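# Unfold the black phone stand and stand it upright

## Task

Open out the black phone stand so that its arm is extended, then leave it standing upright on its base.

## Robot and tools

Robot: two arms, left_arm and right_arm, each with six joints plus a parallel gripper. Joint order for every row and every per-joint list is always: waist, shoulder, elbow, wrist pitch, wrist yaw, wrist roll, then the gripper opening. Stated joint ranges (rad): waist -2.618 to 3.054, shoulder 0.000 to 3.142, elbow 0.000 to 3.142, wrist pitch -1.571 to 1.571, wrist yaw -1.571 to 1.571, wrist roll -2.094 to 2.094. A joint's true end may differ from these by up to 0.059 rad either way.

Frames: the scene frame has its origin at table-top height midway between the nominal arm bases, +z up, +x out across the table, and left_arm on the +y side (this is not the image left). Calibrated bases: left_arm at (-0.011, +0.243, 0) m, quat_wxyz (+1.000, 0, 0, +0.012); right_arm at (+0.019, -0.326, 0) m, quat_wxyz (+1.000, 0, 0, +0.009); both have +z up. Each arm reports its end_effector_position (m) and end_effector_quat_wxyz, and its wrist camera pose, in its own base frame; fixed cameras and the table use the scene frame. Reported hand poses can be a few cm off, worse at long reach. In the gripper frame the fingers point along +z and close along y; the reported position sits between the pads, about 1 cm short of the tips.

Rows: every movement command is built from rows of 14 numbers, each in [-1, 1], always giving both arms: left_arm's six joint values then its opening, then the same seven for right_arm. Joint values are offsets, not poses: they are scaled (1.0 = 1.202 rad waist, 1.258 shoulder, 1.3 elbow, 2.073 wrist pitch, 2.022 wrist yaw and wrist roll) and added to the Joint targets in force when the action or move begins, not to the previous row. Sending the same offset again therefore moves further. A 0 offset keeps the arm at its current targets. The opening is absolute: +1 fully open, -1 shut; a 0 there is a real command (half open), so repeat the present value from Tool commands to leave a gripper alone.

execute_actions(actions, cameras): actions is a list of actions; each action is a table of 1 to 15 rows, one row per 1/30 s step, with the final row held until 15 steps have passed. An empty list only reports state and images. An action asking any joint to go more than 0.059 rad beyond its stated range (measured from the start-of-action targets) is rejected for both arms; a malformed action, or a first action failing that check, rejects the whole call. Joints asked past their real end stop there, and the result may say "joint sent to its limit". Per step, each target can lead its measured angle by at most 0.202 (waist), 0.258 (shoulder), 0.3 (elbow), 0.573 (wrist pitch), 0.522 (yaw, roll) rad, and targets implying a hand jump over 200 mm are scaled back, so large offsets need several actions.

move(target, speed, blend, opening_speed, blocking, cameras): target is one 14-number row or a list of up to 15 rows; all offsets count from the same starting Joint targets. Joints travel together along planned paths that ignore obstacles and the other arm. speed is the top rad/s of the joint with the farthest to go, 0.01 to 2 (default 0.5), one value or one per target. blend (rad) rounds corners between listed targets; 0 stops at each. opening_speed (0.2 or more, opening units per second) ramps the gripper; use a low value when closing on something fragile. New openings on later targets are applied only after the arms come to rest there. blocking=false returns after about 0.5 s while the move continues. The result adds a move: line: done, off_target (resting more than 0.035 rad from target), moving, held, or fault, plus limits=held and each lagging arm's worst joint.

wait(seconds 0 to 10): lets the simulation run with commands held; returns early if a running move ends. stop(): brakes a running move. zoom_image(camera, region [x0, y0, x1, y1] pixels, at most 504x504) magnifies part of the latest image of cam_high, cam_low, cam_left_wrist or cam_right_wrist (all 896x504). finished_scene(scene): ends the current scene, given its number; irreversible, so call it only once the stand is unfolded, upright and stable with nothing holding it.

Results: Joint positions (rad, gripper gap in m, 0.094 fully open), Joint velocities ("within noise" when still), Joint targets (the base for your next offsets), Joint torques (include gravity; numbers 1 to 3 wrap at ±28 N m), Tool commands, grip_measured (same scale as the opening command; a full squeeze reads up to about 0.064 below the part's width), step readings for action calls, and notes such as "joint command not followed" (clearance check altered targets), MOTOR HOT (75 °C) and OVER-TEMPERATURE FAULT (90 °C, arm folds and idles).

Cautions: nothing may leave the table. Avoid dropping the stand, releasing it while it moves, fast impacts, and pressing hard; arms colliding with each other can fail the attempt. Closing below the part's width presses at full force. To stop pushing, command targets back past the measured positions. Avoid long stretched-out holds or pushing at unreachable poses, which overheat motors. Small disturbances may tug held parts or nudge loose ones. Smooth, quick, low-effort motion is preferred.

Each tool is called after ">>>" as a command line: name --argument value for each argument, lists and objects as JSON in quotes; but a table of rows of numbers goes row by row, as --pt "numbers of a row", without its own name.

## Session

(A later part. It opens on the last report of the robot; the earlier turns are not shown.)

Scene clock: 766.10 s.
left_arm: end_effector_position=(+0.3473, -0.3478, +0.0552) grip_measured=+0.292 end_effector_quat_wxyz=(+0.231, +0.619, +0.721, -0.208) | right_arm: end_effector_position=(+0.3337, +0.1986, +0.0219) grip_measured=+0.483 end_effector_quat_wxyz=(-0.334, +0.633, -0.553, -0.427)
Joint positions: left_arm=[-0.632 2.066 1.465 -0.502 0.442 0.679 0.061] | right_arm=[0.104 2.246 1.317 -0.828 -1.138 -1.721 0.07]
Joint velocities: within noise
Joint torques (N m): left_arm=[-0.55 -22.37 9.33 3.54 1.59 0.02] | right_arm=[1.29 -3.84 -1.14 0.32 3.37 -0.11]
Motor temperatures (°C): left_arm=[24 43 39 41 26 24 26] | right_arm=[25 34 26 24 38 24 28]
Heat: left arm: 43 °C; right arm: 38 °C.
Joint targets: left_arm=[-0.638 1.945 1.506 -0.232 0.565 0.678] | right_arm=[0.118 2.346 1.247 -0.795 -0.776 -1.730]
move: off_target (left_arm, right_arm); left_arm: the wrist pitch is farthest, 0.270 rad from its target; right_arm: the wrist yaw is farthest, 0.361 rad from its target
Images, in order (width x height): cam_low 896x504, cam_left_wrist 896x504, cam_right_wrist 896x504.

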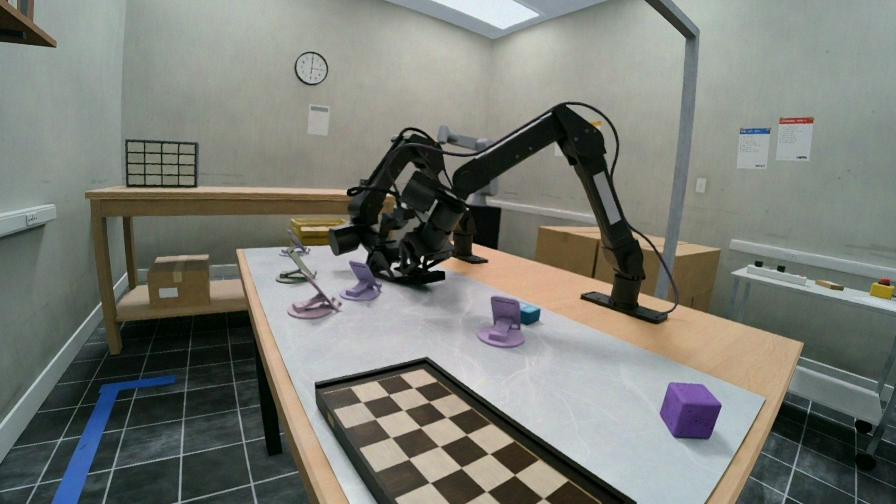

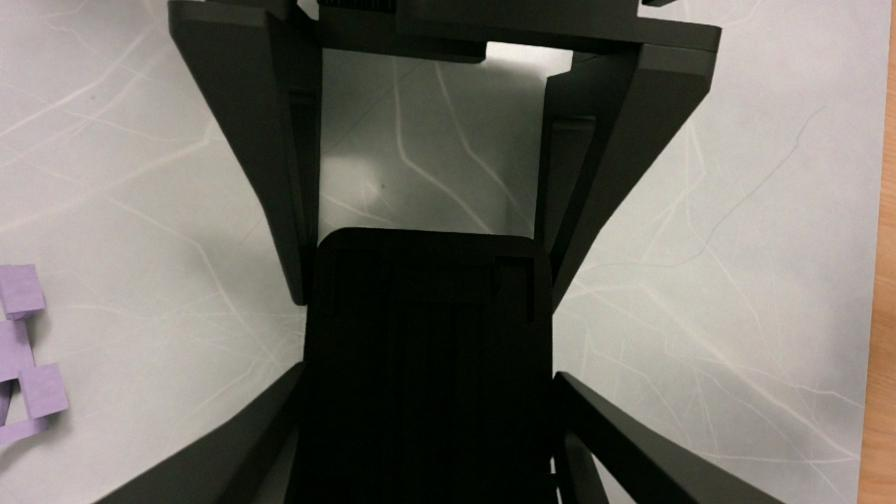

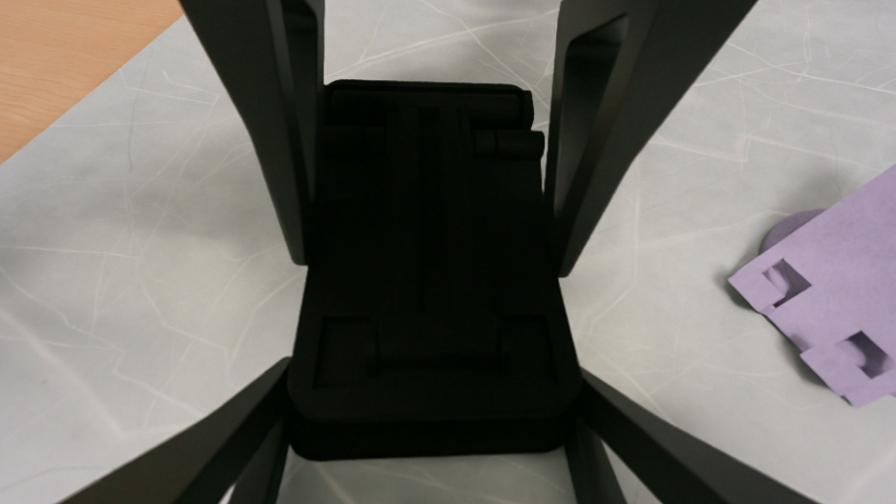

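>>> move --target '[0.025,0.09,-0.18,-0.075,-0.06,-0.003,0.0, 0,0,0,0,0,0,0.2]' --speed 0.15 --cameras '["cam_left_wrist","cam_right_wrist","cam_low"]'

>>> zoom_image --camera "cam_low" --region '[370, 245, 460, 300]'

Scene clock: 778.97 s.
left_arm: end_effector_position=(+0.3440, -0.3407, +0.0402) grip_measured=+0.292 end_effector_quat_wxyz=(+0.260, +0.610, +0.713, -0.228) | right_arm: end_effector_position=(+0.3344, +0.1984, +0.0211) grip_measured=+0.483 end_effector_quat_wxyz=(-0.336, +0.638, -0.549, -0.422)
Joint positions: left_arm=[-0.607 2.041 1.318 -0.322 0.494 0.673 0.061] | right_arm=[0.105 2.246 1.317 -0.822 -1.133 -1.732 0.07]
Joint velocities: within noise
Joint torques (N m): left_arm=[-0.05 -9.13 2.5 0.3 -0.27 0.01] | right_arm=[1.18 -3.62 -1.2 0.27 3.32 0.01]
Motor temperatures (°C): left_arm=[24 48 38 44 27 24 26] | right_arm=[25 34 26 24 40 24 28]
Heat: left arm: 48 °C; right arm: 40 °C.
Joint targets: left_arm=[-0.607 2.058 1.272 -0.387 0.444 0.672] | right_arm=[0.118 2.346 1.247 -0.795 -0.776 -1.730]
move: off_target (left_arm, right_arm); left_arm: the wrist pitch is farthest, 0.066 rad from its target; right_arm: the wrist yaw is farthest, 0.357 rad from its target
Images, in order (width x height): cam_low 896x504, cam_left_wrist 896x504, cam_right_wrist 896x504.

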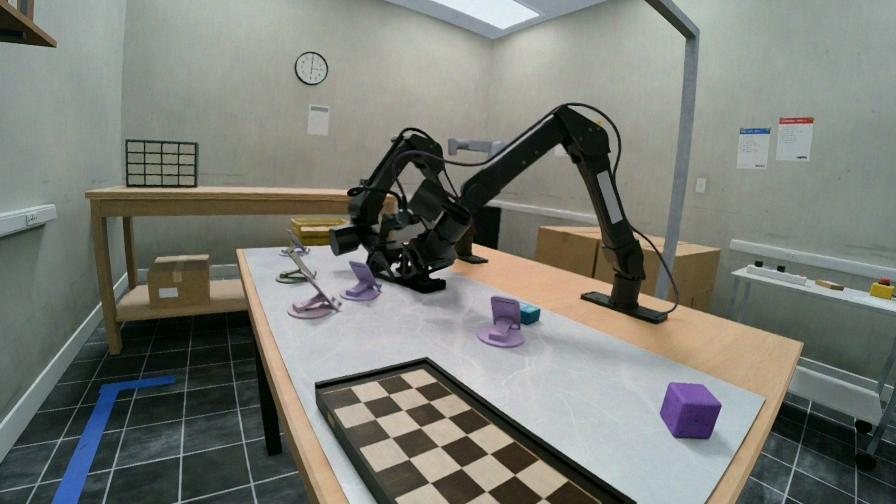

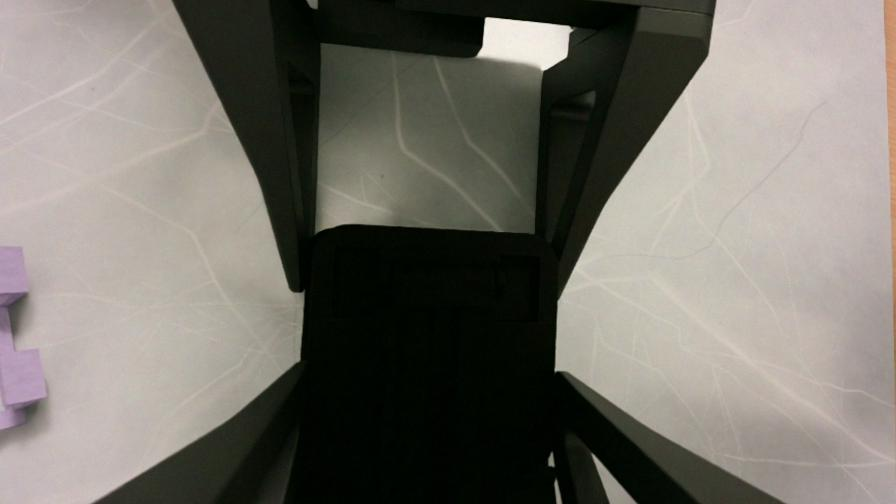

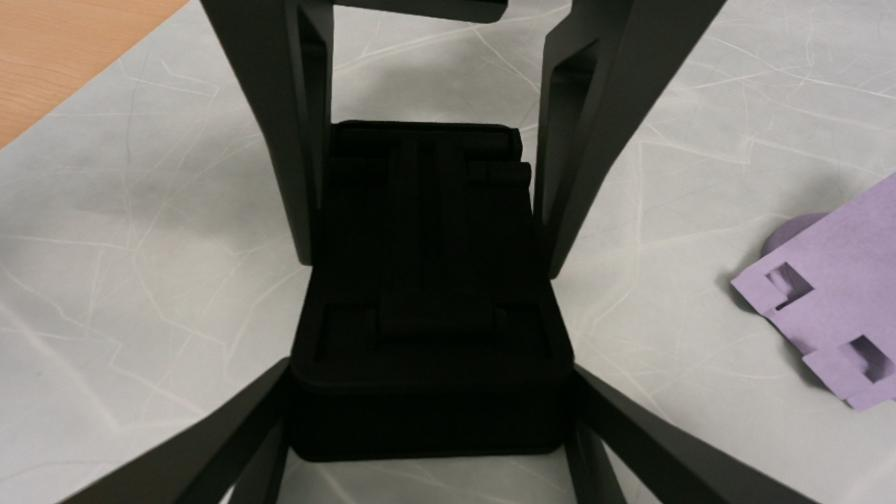

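Scaled by 5.600.

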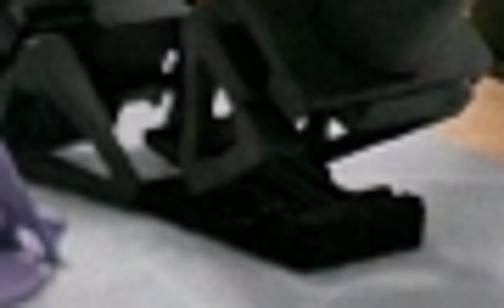

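>>> move --target '[-0.008,-0.0875,0,0.145,0.099,-0.003,0.0, 0,0,0,0,0,0,0.2]' --speed 0.15 --cameras '["cam_left_wrist","cam_right_wrist","cam_low"]'

>>> zoom_image --camera "cam_low" --region '[370, 245, 460, 300]'

Scene clock: 789.67 s.
left_arm: end_effector_position=(+0.3445, -0.3436, +0.0458) grip_measured=+0.292 end_effector_quat_wxyz=(+0.287, +0.605, +0.701, -0.244) | right_arm: end_effector_position=(+0.3344, +0.1984, +0.0211) grip_measured=+0.483 end_effector_quat_wxyz=(-0.337, +0.638, -0.548, -0.422)
Joint positions: left_arm=[-0.599 2.02 1.264 -0.226 0.534 0.66 0.061] | right_arm=[0.105 2.246 1.317 -0.822 -1.133 -1.733 0.07]
Joint velocities: within noise
Joint torques (N m): left_arm=[-1.83 -17.09 6.56 2.39 1.48 0.05] | right_arm=[0.81 -3.66 -1.2 0.28 3.32 0.02]
Motor temperatures (°C): left_arm=[24 44 36 39 26 24 26] | right_arm=[25 33 26 24 41 24 28]
Heat: left arm: 44 °C; right arm: 41 °C.
Joint targets: left_arm=[-0.617 1.948 1.272 -0.087 0.644 0.666] | right_arm=[0.118 2.346 1.247 -0.795 -0.776 -1.730]
move: off_target (left_arm, right_arm); left_arm: the wrist pitch is farthest, 0.139 rad from its target; right_arm: the wrist yaw is farthest, 0.357 rad from its target
Images, in order (width x height): cam_low 896x504, cam_left_wrist 896x504, cam_right_wrist 896x504.

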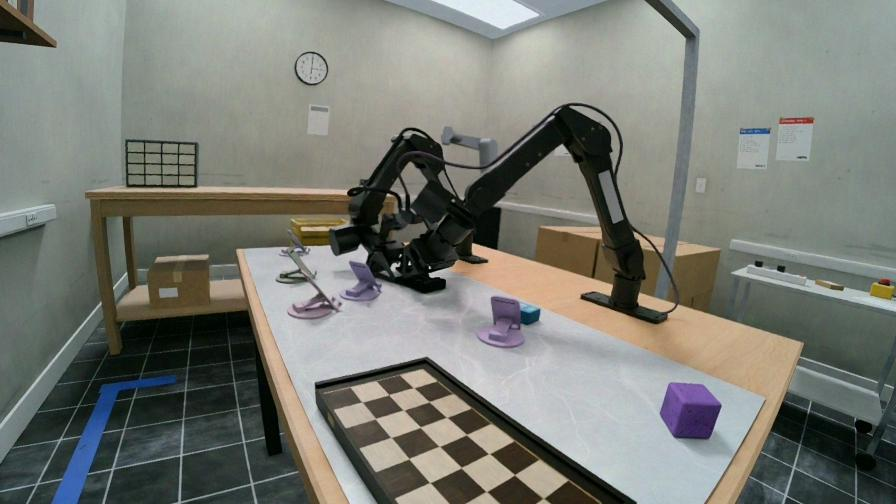

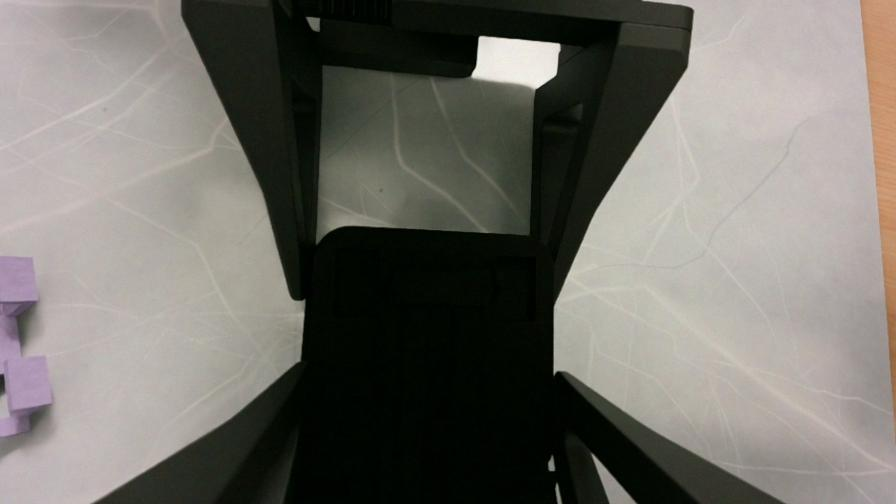

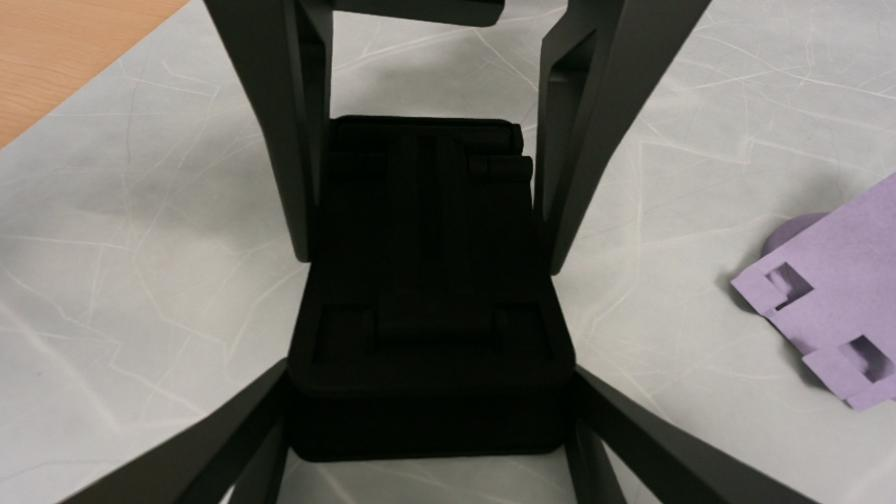

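Scaled by 5.600.

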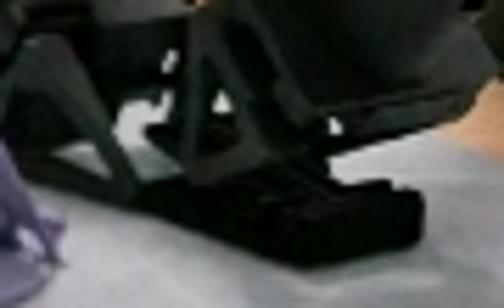

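>>> move --target '[0.004,-0.05,0.02,0.025,0.015,-0.003,0.0, 0,0,0,0,0,0,0.2]' --speed 0.15 --cameras '["cam_left_wrist","cam_right_wrist","cam_low"]'

>>> zoom_image --camera "cam_low" --region '[370, 245, 460, 300]'

Scene clock: 796.50 s.
left_arm: end_effector_position=(+0.3452, -0.3444, +0.0495) grip_measured=+0.292 end_effector_quat_wxyz=(+0.292, +0.603, +0.701, -0.245) | right_arm: end_effector_position=(+0.3343, +0.1984, +0.0211) grip_measured=+0.483 end_effector_quat_wxyz=(-0.336, +0.638, -0.548, -0.422)
Joint positions: left_arm=[-0.599 2.014 1.264 -0.221 0.536 0.653 0.061] | right_arm=[0.105 2.246 1.317 -0.823 -1.133 -1.733 0.07]
Joint velocities: within noise
Joint torques (N m): left_arm=[-1.37 -22.42 8.62 2.87 1.8 0.08] | right_arm=[1.02 -3.7 -1.18 0.25 3.36 0.02]
Motor temperatures (°C): left_arm=[24 43 36 40 27 24 26] | right_arm=[25 33 26 24 42 24 28]
Heat: left arm: 43 °C; right arm: 42 °C.
Joint targets: left_arm=[-0.613 1.885 1.298 -0.035 0.674 0.660] | right_arm=[0.118 2.347 1.247 -0.795 -0.777 -1.730]
move: off_target (left_arm, right_arm); left_arm: the wrist pitch is farthest, 0.186 rad from its target; right_arm: the wrist yaw is farthest, 0.357 rad from its target
Images, in order (width x height): cam_low 896x504, cam_left_wrist 896x504, cam_right_wrist 896x504.

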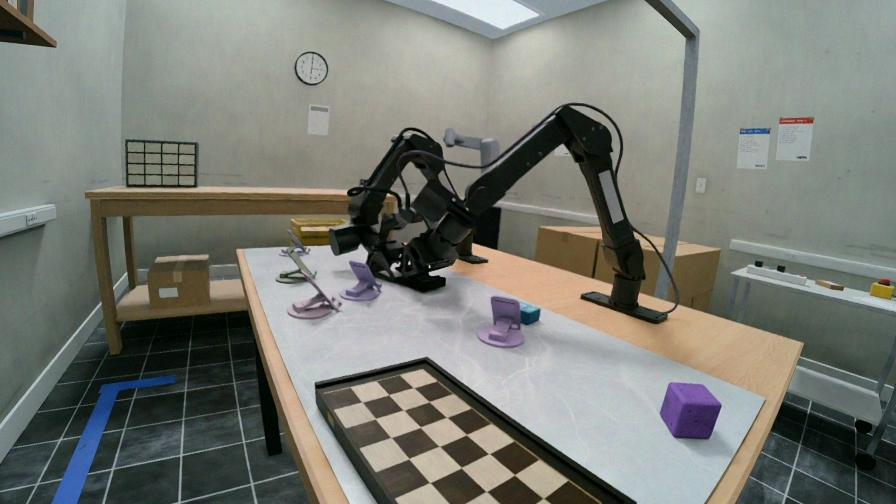

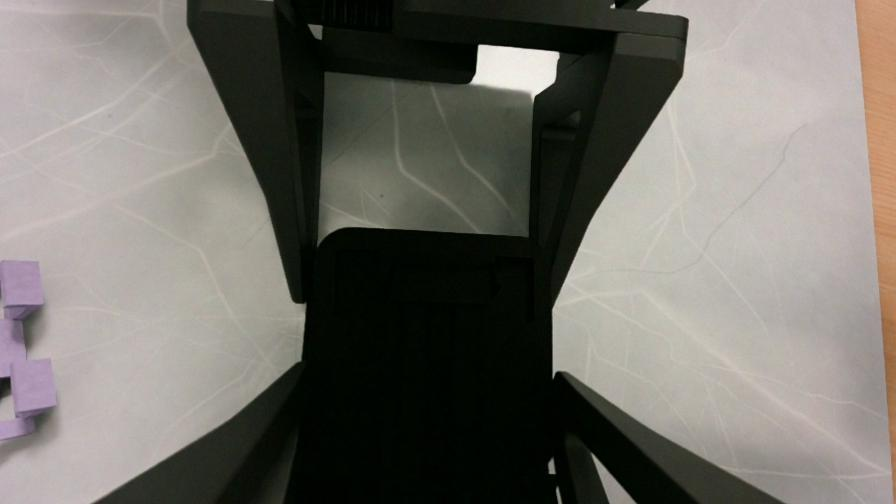

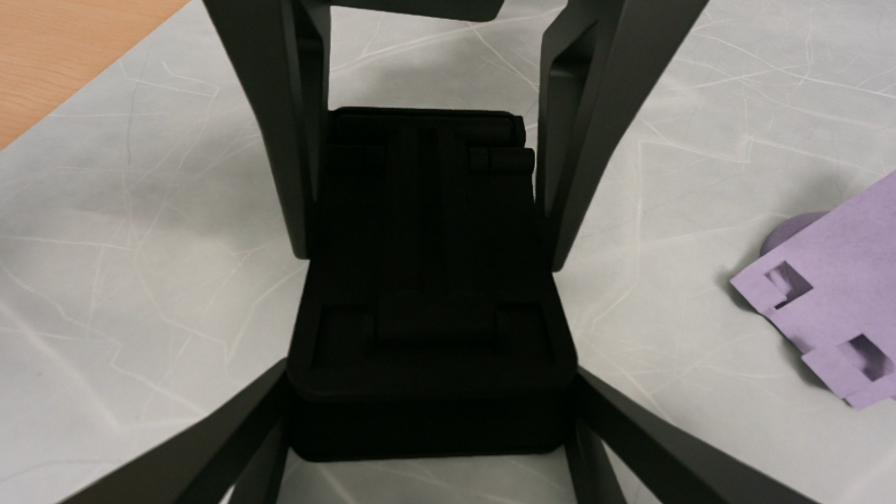

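Scaled by 5.600.

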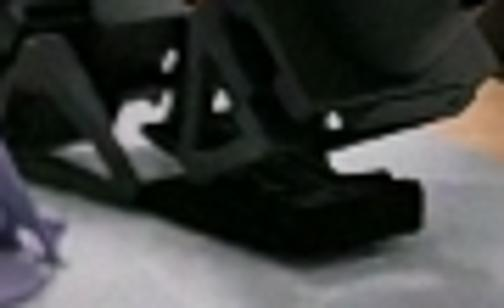

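>>> move --target '[0.008,0.119,-0.0446,-0.1085,-0.081,0,0.0, 0,0,0,0,0,0,0.2]' --speed 0.15 --cameras '["cam_left_wrist","cam_right_wrist"]'

Scene clock: 803.10 s.
left_arm: end_effector_position=(+0.3451, -0.3404, +0.0446) grip_measured=+0.292 end_effector_quat_wxyz=(+0.285, +0.602, +0.708, -0.235) | right_arm: end_effector_position=(+0.3343, +0.1984, +0.0209) grip_measured=+0.483 end_effector_quat_wxyz=(-0.336, +0.639, -0.549, -0.422)
Joint positions: left_arm=[-0.6 2.014 1.258 -0.231 0.511 0.653 0.061] | right_arm=[0.105 2.246 1.317 -0.823 -1.133 -1.733 0.07]
Joint velocities: within noise
Joint torques (N m): left_arm=[-0.39 -8.51 4.51 0.73 0.25 0.08] | right_arm=[0.85 -3.7 -1.14 0.29 3.3 0]
Motor temperatures (°C): left_arm=[24 47 36 42 27 24 26] | right_arm=[25 33 26 24 43 24 28]
Heat: left arm: 47 °C; right arm: 43 °C.
Joint targets: left_arm=[-0.603 2.035 1.240 -0.260 0.510 0.660] | right_arm=[0.118 2.347 1.247 -0.795 -0.776 -1.730]
move: off_target (right_arm); right_arm: the wrist yaw is farthest, 0.356 rad from its target
Images, in order (width x height): cam_left_wrist 896x504, cam_right_wrist 896x504.

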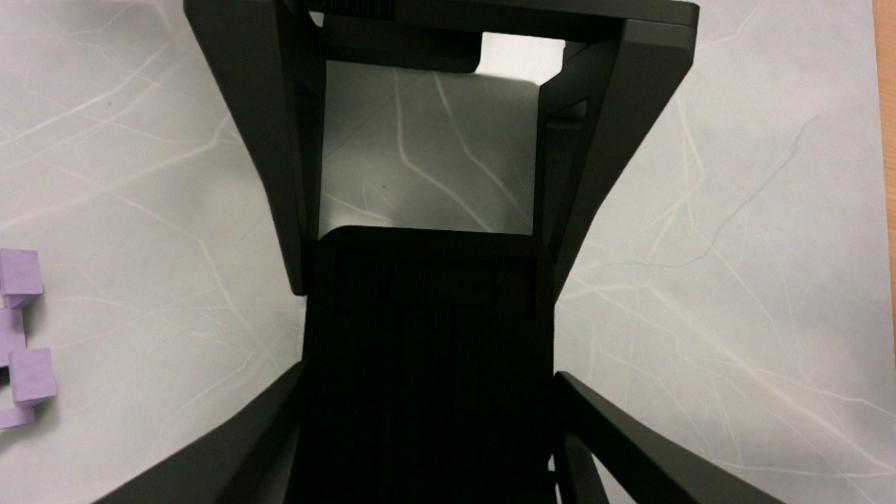

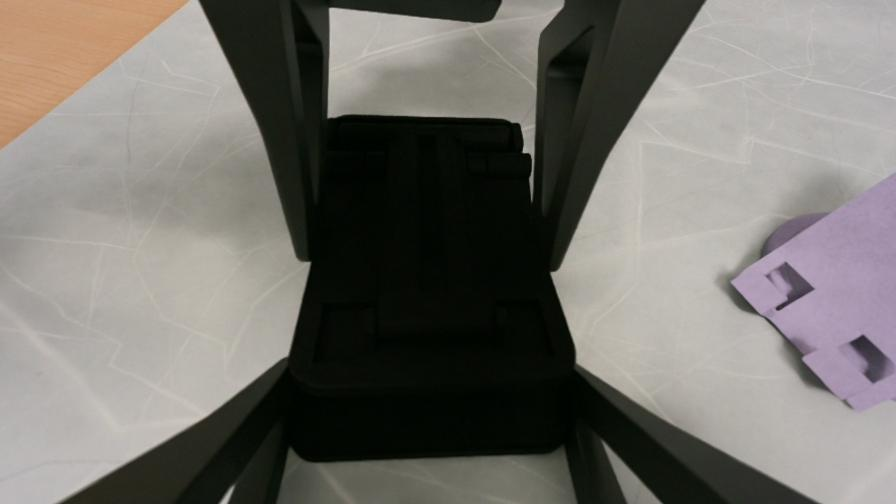

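>>> move --target '[0,0,0,0,0,0,0.55, 0,0,0,0,0,0,0.2]' --speed 0.1 --opening_speed 0.4 --cameras '["cam_left_wrist","cam_right_wrist"]'

Scene clock: 814.80 s.
left_arm: end_effector_position=(+0.3406, -0.3356, +0.0387) grip_measured=+0.548 end_effector_quat_wxyz=(+0.271, +0.601, +0.715, -0.232) | right_arm: end_effector_position=(+0.3343, +0.1984, +0.0209) grip_measured=+0.483 end_effector_quat_wxyz=(-0.336, +0.639, -0.549, -0.422)
Joint positions: left_arm=[-0.6 2.014 1.252 -0.256 0.502 0.654 0.073] | right_arm=[0.105 2.246 1.317 -0.823 -1.133 -1.733 0.07]
Joint velocities: within noise
Joint torques (N m): left_arm=[-0.32 -8.44 4.93 0.94 0.36 0.08] | right_arm=[1.17 -3.64 -1.17 0.26 3.32 0.03]
Motor temperatures (°C): left_arm=[24 42 35 38 26 24 26] | right_arm=[25 32 26 24 45 24 28]
Heat: left arm: 42 °C; right arm: 45 °C.
Joint targets: left_arm=[-0.603 2.035 1.240 -0.260 0.510 0.660] | right_arm=[0.118 2.347 1.247 -0.795 -0.776 -1.730]
move: off_target (right_arm); right_arm: the wrist yaw is farthest, 0.357 rad from its target
Images, in order (width x height): cam_left_wrist 896x504, cam_right_wrist 896x504.

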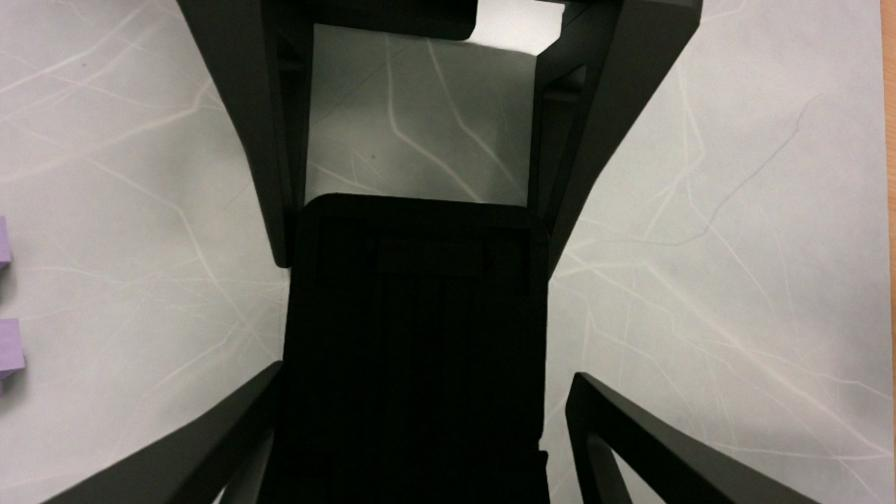

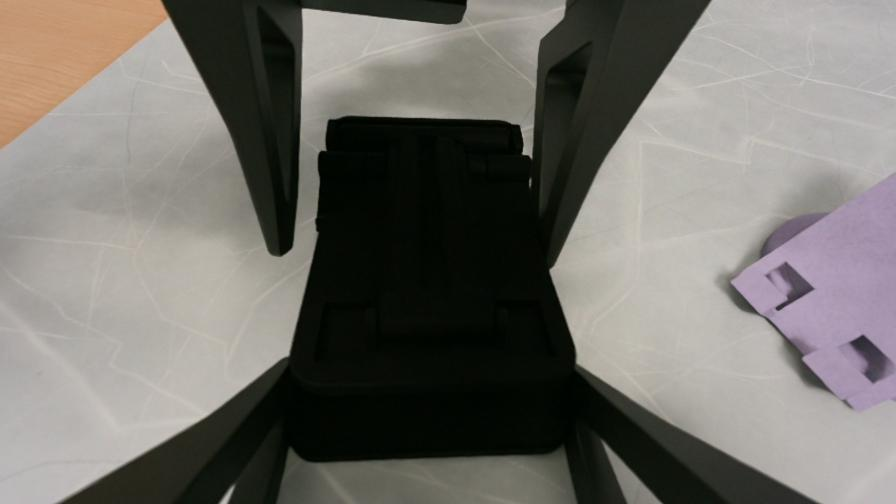

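>>> move --target '[-0.0225,0.034,0.1254,-0.034,0,0,0.65, 0,0,0,0,0,0,0.2]' --speed 0.1 --cameras '["cam_left_wrist","cam_right_wrist"]'

Scene clock: 821.70 s.
left_arm: end_effector_position=(+0.3474, -0.3535, +0.0485) grip_measured=+0.648 end_effector_quat_wxyz=(+0.267, +0.610, +0.708, -0.234) | right_arm: end_effector_position=(+0.3343, +0.1984, +0.0209) grip_measured=+0.483 end_effector_quat_wxyz=(-0.336, +0.639, -0.549, -0.422)
Joint positions: left_arm=[-0.623 2.056 1.362 -0.327 0.5 0.656 0.077] | right_arm=[0.105 2.246 1.317 -0.823 -1.133 -1.733 0.07]
Joint velocities: within noise
Joint torques (N m): left_arm=[-0.64 -8.9 9.21 0.92 0.37 0.04] | right_arm=[0.92 -3.75 -1.1 0.23 3.32 0.01]
Motor temperatures (°C): left_arm=[24 41 35 37 26 24 26] | right_arm=[25 32 26 24 45 24 28]
Heat: left arm: 41 °C; right arm: 45 °C.
Joint targets: left_arm=[-0.630 2.077 1.403 -0.331 0.510 0.660] | right_arm=[0.118 2.347 1.247 -0.795 -0.776 -1.730]
move: off_target (left_arm, right_arm); left_arm: the elbow is farthest, 0.041 rad from its target; right_arm: the wrist yaw is farthest, 0.357 rad from its target
Images, in order (width x height): cam_left_wrist 896x504, cam_right_wrist 896x504.

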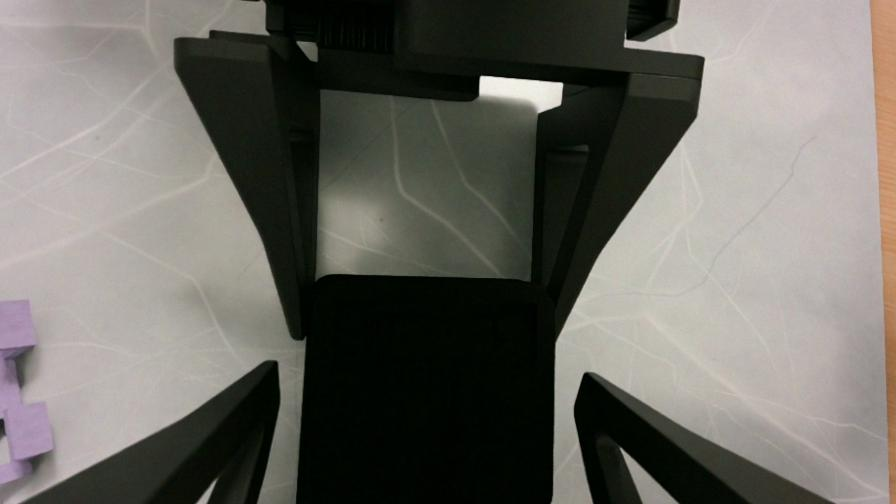

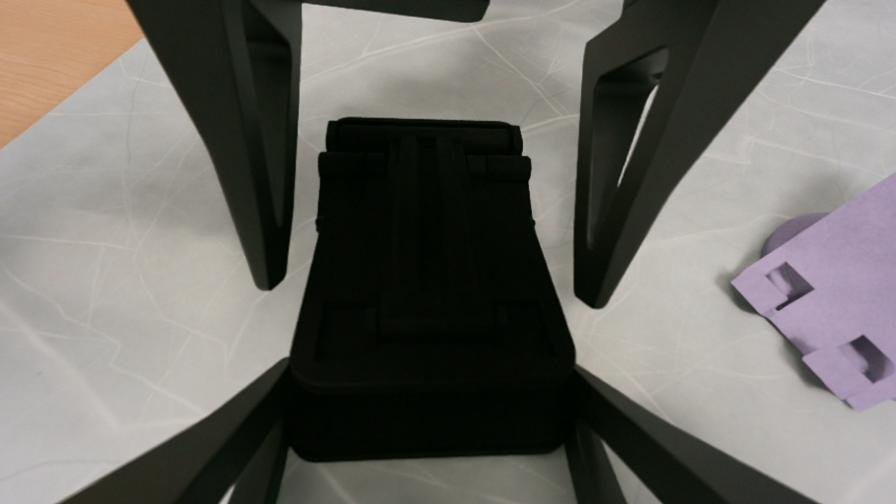

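>>> move --target '[0,0,0,0,0,0,0.1, 0,0,0,0,0,0,0.2]' --speed 0.1 --opening_speed 0.4 --cameras '["cam_left_wrist","cam_right_wrist","cam_low"]'

>>> zoom_image --camera "cam_low" --region '[370, 245, 460, 300]'

Scene clock: 828.50 s.
left_arm: end_effector_position=(+0.3470, -0.3532, +0.0481) grip_measured=+0.286 end_effector_quat_wxyz=(+0.266, +0.610, +0.709, -0.234) | right_arm: end_effector_position=(+0.3343, +0.1984, +0.0209) grip_measured=+0.483 end_effector_quat_wxyz=(-0.336, +0.639, -0.549, -0.422)
Joint positions: left_arm=[-0.623 2.056 1.362 -0.329 0.5 0.656 0.06] | right_arm=[0.105 2.246 1.317 -0.823 -1.133 -1.733 0.07]
Joint velocities: within noise
Joint torques (N m): left_arm=[-0.64 -8.85 9.26 0.93 0.37 0.06] | right_arm=[1.2 -3.79 -1.09 0.29 3.31 -0.03]
Motor temperatures (°C): left_arm=[24 40 37 37 26 24 26] | right_arm=[25 32 26 24 46 24 28]
Heat: left arm: 40 °C; right arm: 46 °C.
Joint targets: left_arm=[-0.630 2.077 1.403 -0.331 0.510 0.660] | right_arm=[0.118 2.347 1.247 -0.795 -0.776 -1.730]
move: off_target (left_arm, right_arm); left_arm: the elbow is farthest, 0.041 rad from its target; right_arm: the wrist yaw is farthest, 0.357 rad from its target
Images, in order (width x height): cam_low 896x504, cam_left_wrist 896x504, cam_right_wrist 896x504.

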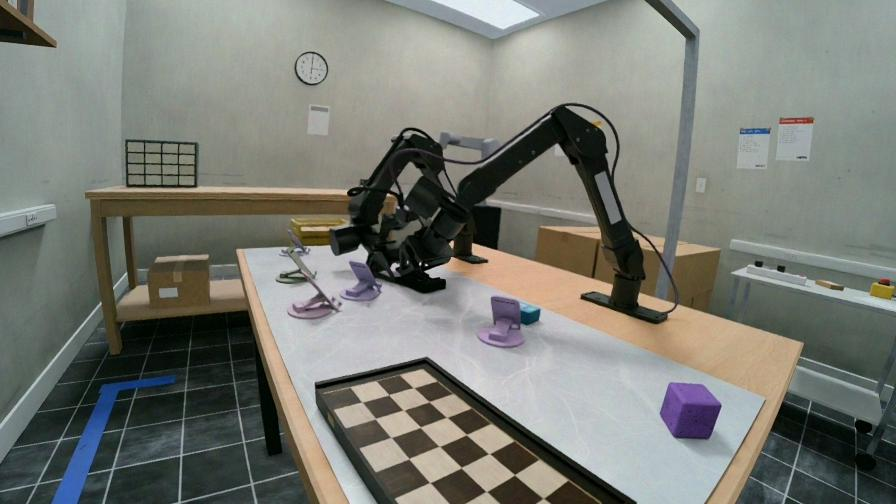

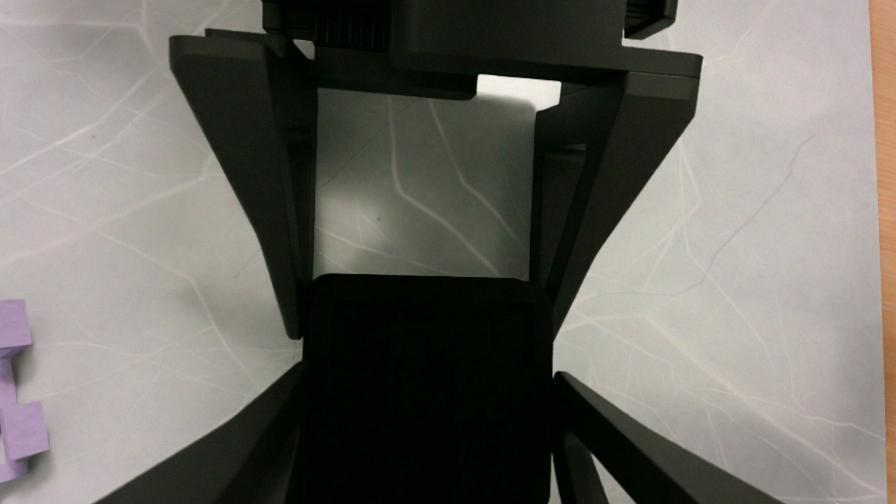

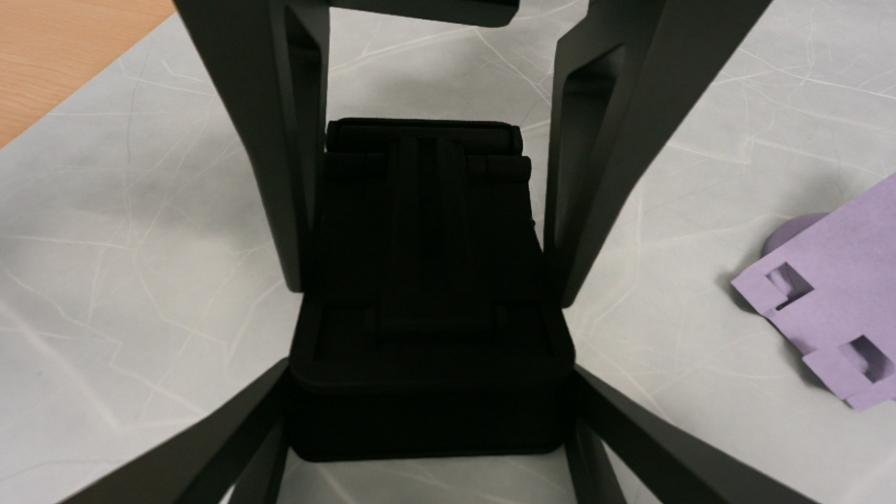

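Scaled by 5.600.

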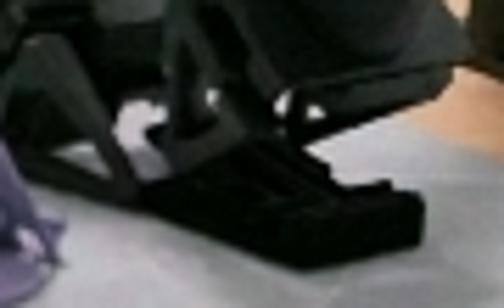

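>>> move --target '[0.025,-0.084,-0.0385,0.15,0.082,-0.01,0.0, 0,0,0,0,0,0,0.2]' --speed 0.15 --cameras '["cam_left_wrist","cam_right_wrist"]'

Scene clock: 837.50 s.
left_arm: end_effector_position=(+0.3490, -0.3560, +0.0525) grip_measured=+0.277 end_effector_quat_wxyz=(+0.288, +0.598, +0.697, -0.271) | right_arm: end_effector_position=(+0.3343, +0.1984, +0.0209) grip_measured=+0.483 end_effector_quat_wxyz=(-0.336, +0.639, -0.549, -0.422)
Joint positions: left_arm=[-0.598 2.056 1.324 -0.239 0.586 0.635 0.06] | right_arm=[0.105 2.246 1.317 -0.823 -1.133 -1.733 0.07]
Joint velocities: within noise
Joint torques (N m): left_arm=[-0.16 -18.55 8.23 3.19 1.3 0.05] | right_arm=[1.03 -3.66 -1.2 0.25 3.39 0.04]
Motor temperatures (°C): left_arm=[24 40 39 38 26 24 26] | right_arm=[25 32 26 24 47 24 28]
Heat: left arm: 40 °C; right arm: 47 °C.
Joint targets: left_arm=[-0.600 1.972 1.353 -0.019 0.676 0.640] | right_arm=[0.118 2.347 1.247 -0.795 -0.776 -1.730]
move: off_target (left_arm, right_arm); left_arm: the wrist pitch is farthest, 0.219 rad from its target; right_arm: the wrist yaw is farthest, 0.357 rad from its target
Images, in order (width x height): cam_left_wrist 896x504, cam_right_wrist 896x504.

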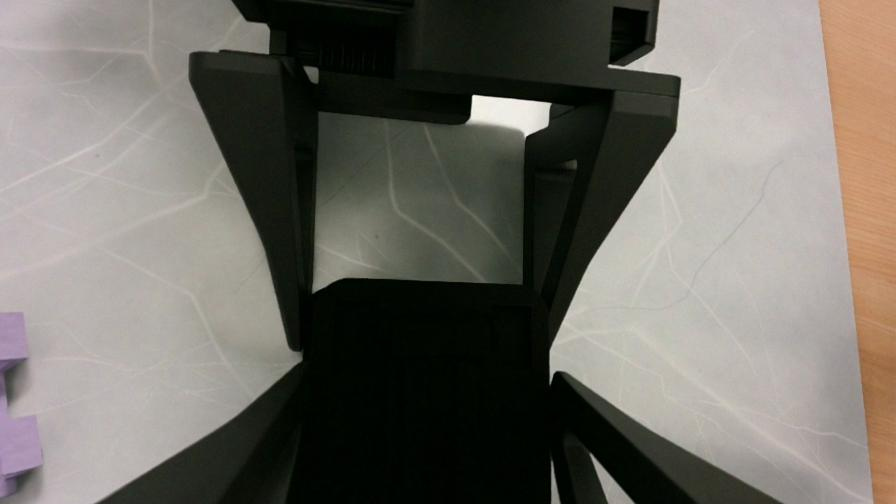

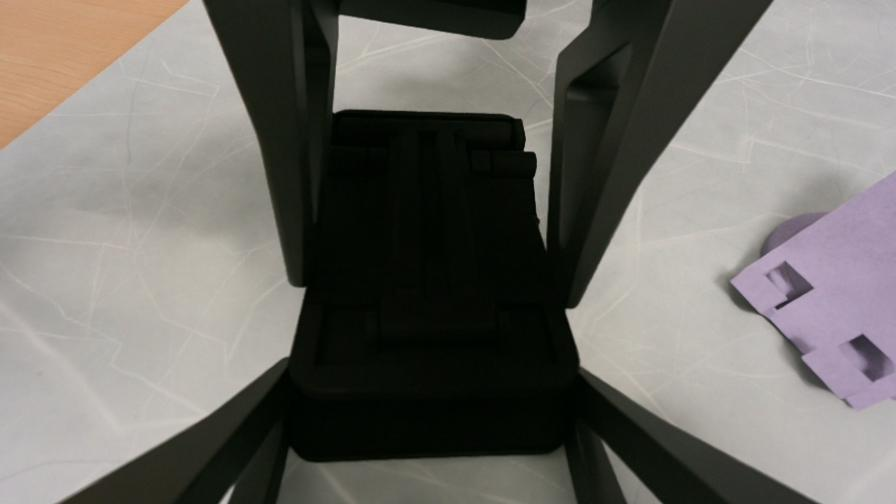

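>>> move --target '[0.016,-0.06,-0.02,0.1,0.06,-0.007,0.0, 0,0,0,0,0,0,0.2]' --speed 0.15 --cameras '["cam_left_wrist","cam_right_wrist","cam_low"]'

>>> zoom_image --camera "cam_low" --region '[370, 245, 460, 300]'

Scene clock: 843.70 s.
left_arm: end_effector_position=(+0.3515, -0.3628, +0.0693) grip_measured=+0.273 end_effector_quat_wxyz=(+0.329, +0.591, +0.670, -0.307) | right_arm: end_effector_position=(+0.3348, +0.1970, +0.0221) grip_measured=+0.483 end_effector_quat_wxyz=(-0.335, +0.632, -0.554, -0.425)
Joint positions: left_arm=[-0.581 2.038 1.278 -0.108 0.676 0.608 0.06] | right_arm=[0.1 2.245 1.317 -0.828 -1.136 -1.722 0.07]
Joint velocities: within noise
Joint torques (N m): left_arm=[-0.03 -23.86 9.92 4.06 1.66 0.17] | right_arm=[1.35 -3.66 -1.06 0.27 3.38 -0.12]
Motor temperatures (°C): left_arm=[24 44 39 44 26 24 26] | right_arm=[25 32 26 24 48 24 28]
Heat: left arm: 44 °C; right arm: 48 °C.
Joint targets: left_arm=[-0.581 1.897 1.327 0.188 0.797 0.626] | right_arm=[0.118 2.346 1.247 -0.795 -0.776 -1.730]
move: off_target (left_arm, right_arm); left_arm: the wrist pitch is farthest, 0.297 rad from its target; right_arm: the wrist yaw is farthest, 0.360 rad from its target
Images, in order (width x height): cam_low 896x504, cam_left_wrist 896x504, cam_right_wrist 896x504.

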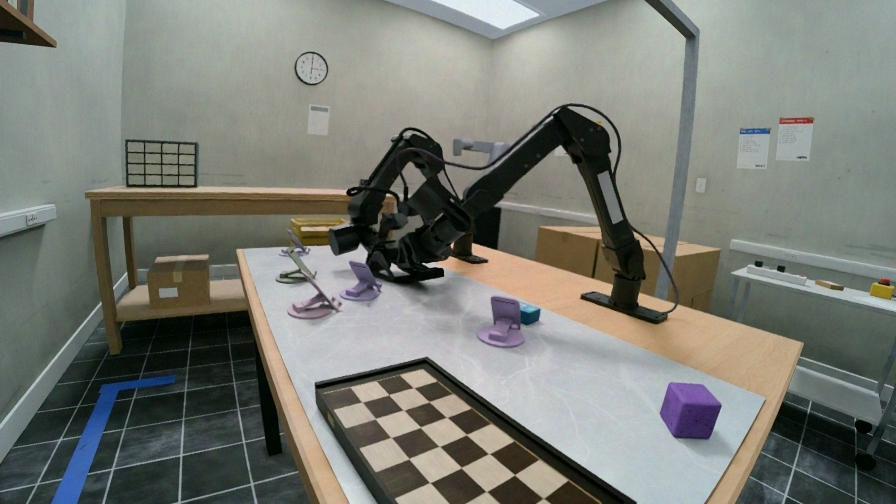

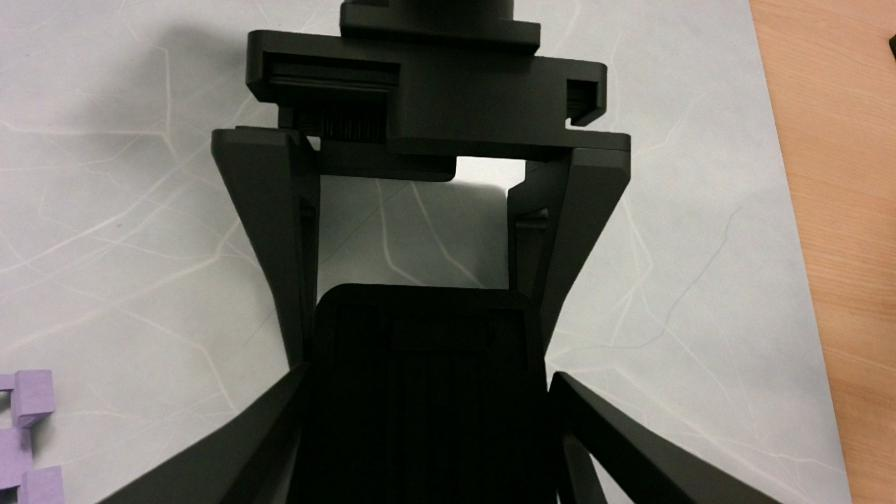

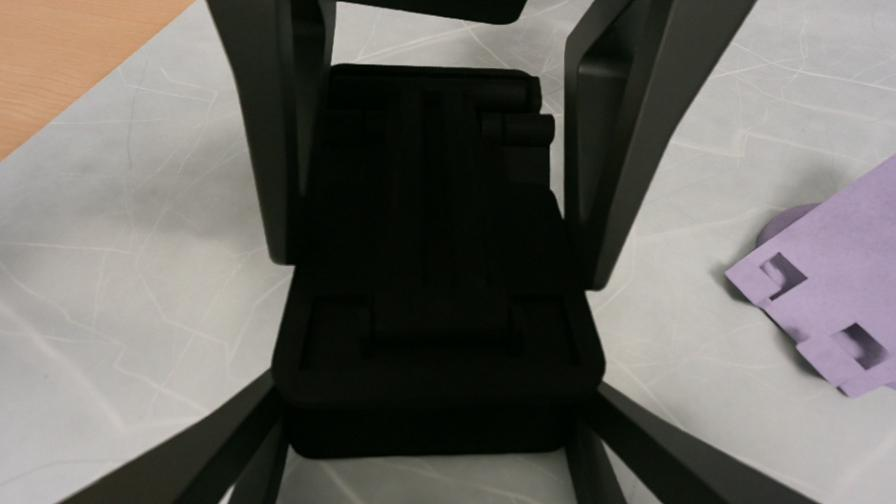

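Scaled by 5.600.

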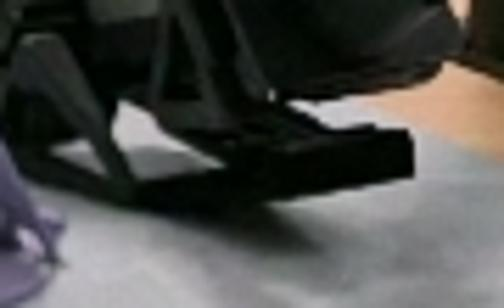

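>>> move --target '[0.034,0.1,-0.2515,0.025,-0.048,-0.0574,0.0, 0,0,0,0,0,0,0.2]' --speed 0.15 --cameras '["cam_left_wrist","cam_right_wrist","cam_low"]'

>>> zoom_image --camera "cam_low" --region '[370, 245, 460, 300]'

Scene clock: 860.00 s.
left_arm: end_effector_position=(+0.3476, -0.3497, +0.0547) grip_measured=+0.273 end_effector_quat_wxyz=(+0.396, +0.557, +0.651, -0.331) | right_arm: end_effector_position=(+0.3353, +0.1966, +0.0209) grip_measured=+0.483 end_effector_quat_wxyz=(-0.339, +0.642, -0.546, -0.418)
Joint positions: left_arm=[-0.546 2.032 1.037 0.313 0.733 0.508 0.06] | right_arm=[0.1 2.245 1.317 -0.823 -1.13 -1.746 0.07]
Joint velocities: within noise
Joint torques (N m): left_arm=[0.64 -10.66 2.48 0.56 -0.06 0.04] | right_arm=[1.36 -3.62 -1.25 0.28 3.25 0.12]
Motor temperatures (°C): left_arm=[24 47 41 56 27 24 26] | right_arm=[25 32 26 24 50 24 28]
Heat: left arm: 56 °C; right arm: 50 °C.
Joint targets: left_arm=[-0.540 2.022 1.000 0.240 0.700 0.509] | right_arm=[0.118 2.346 1.247 -0.795 -0.776 -1.730]
move: off_target (left_arm, right_arm); left_arm: the wrist pitch is farthest, 0.073 rad from its target; right_arm: the wrist yaw is farthest, 0.354 rad from its target
Images, in order (width x height): cam_low 896x504, cam_left_wrist 896x504, cam_right_wrist 896x504.

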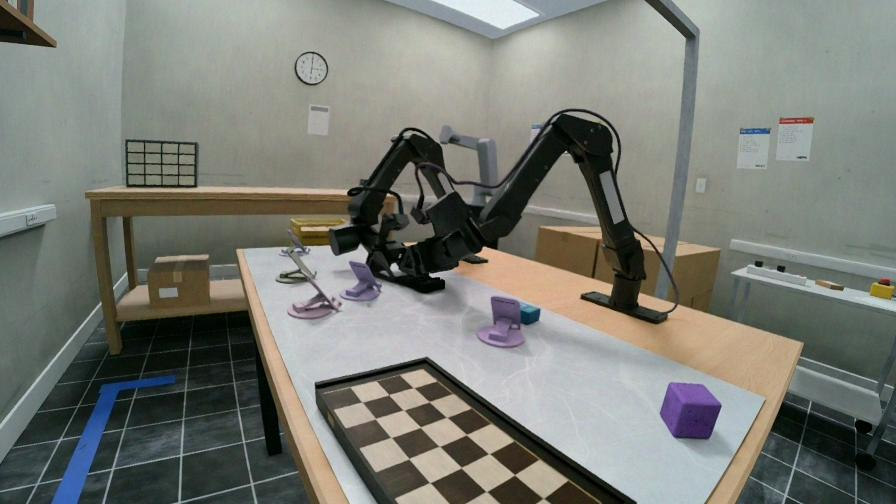

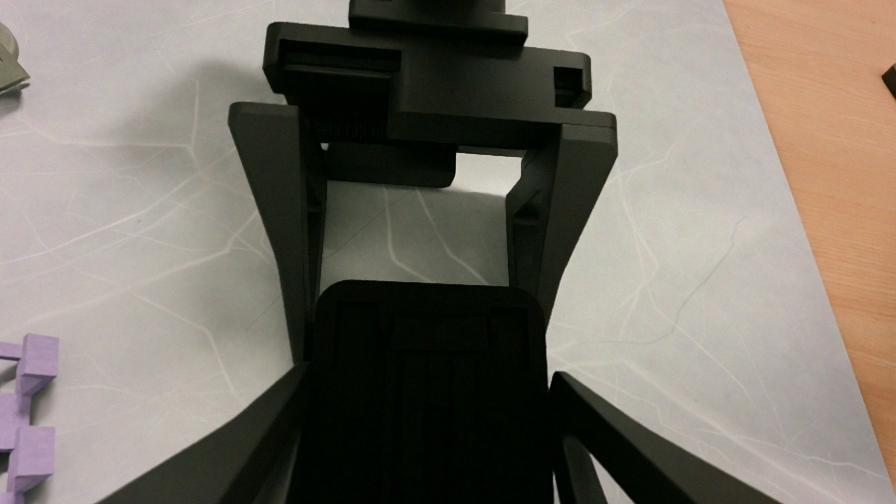

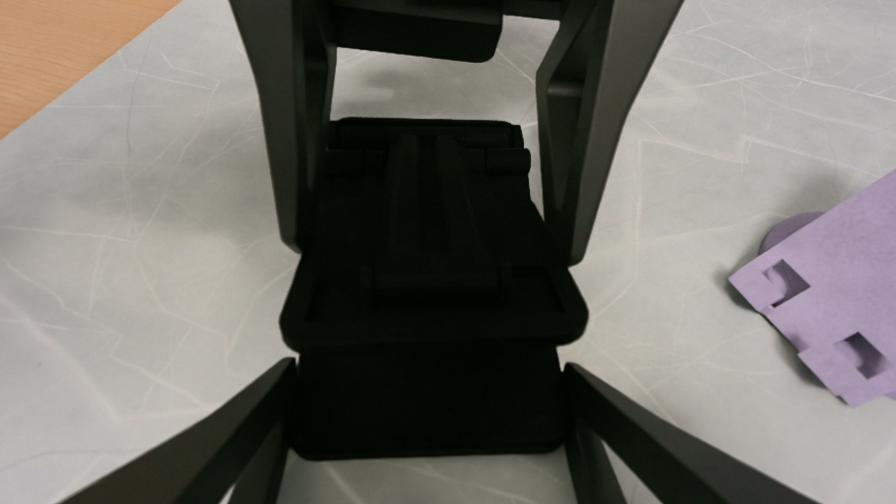

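Scaled by 5.600.

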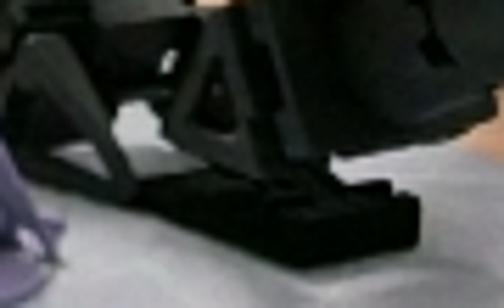

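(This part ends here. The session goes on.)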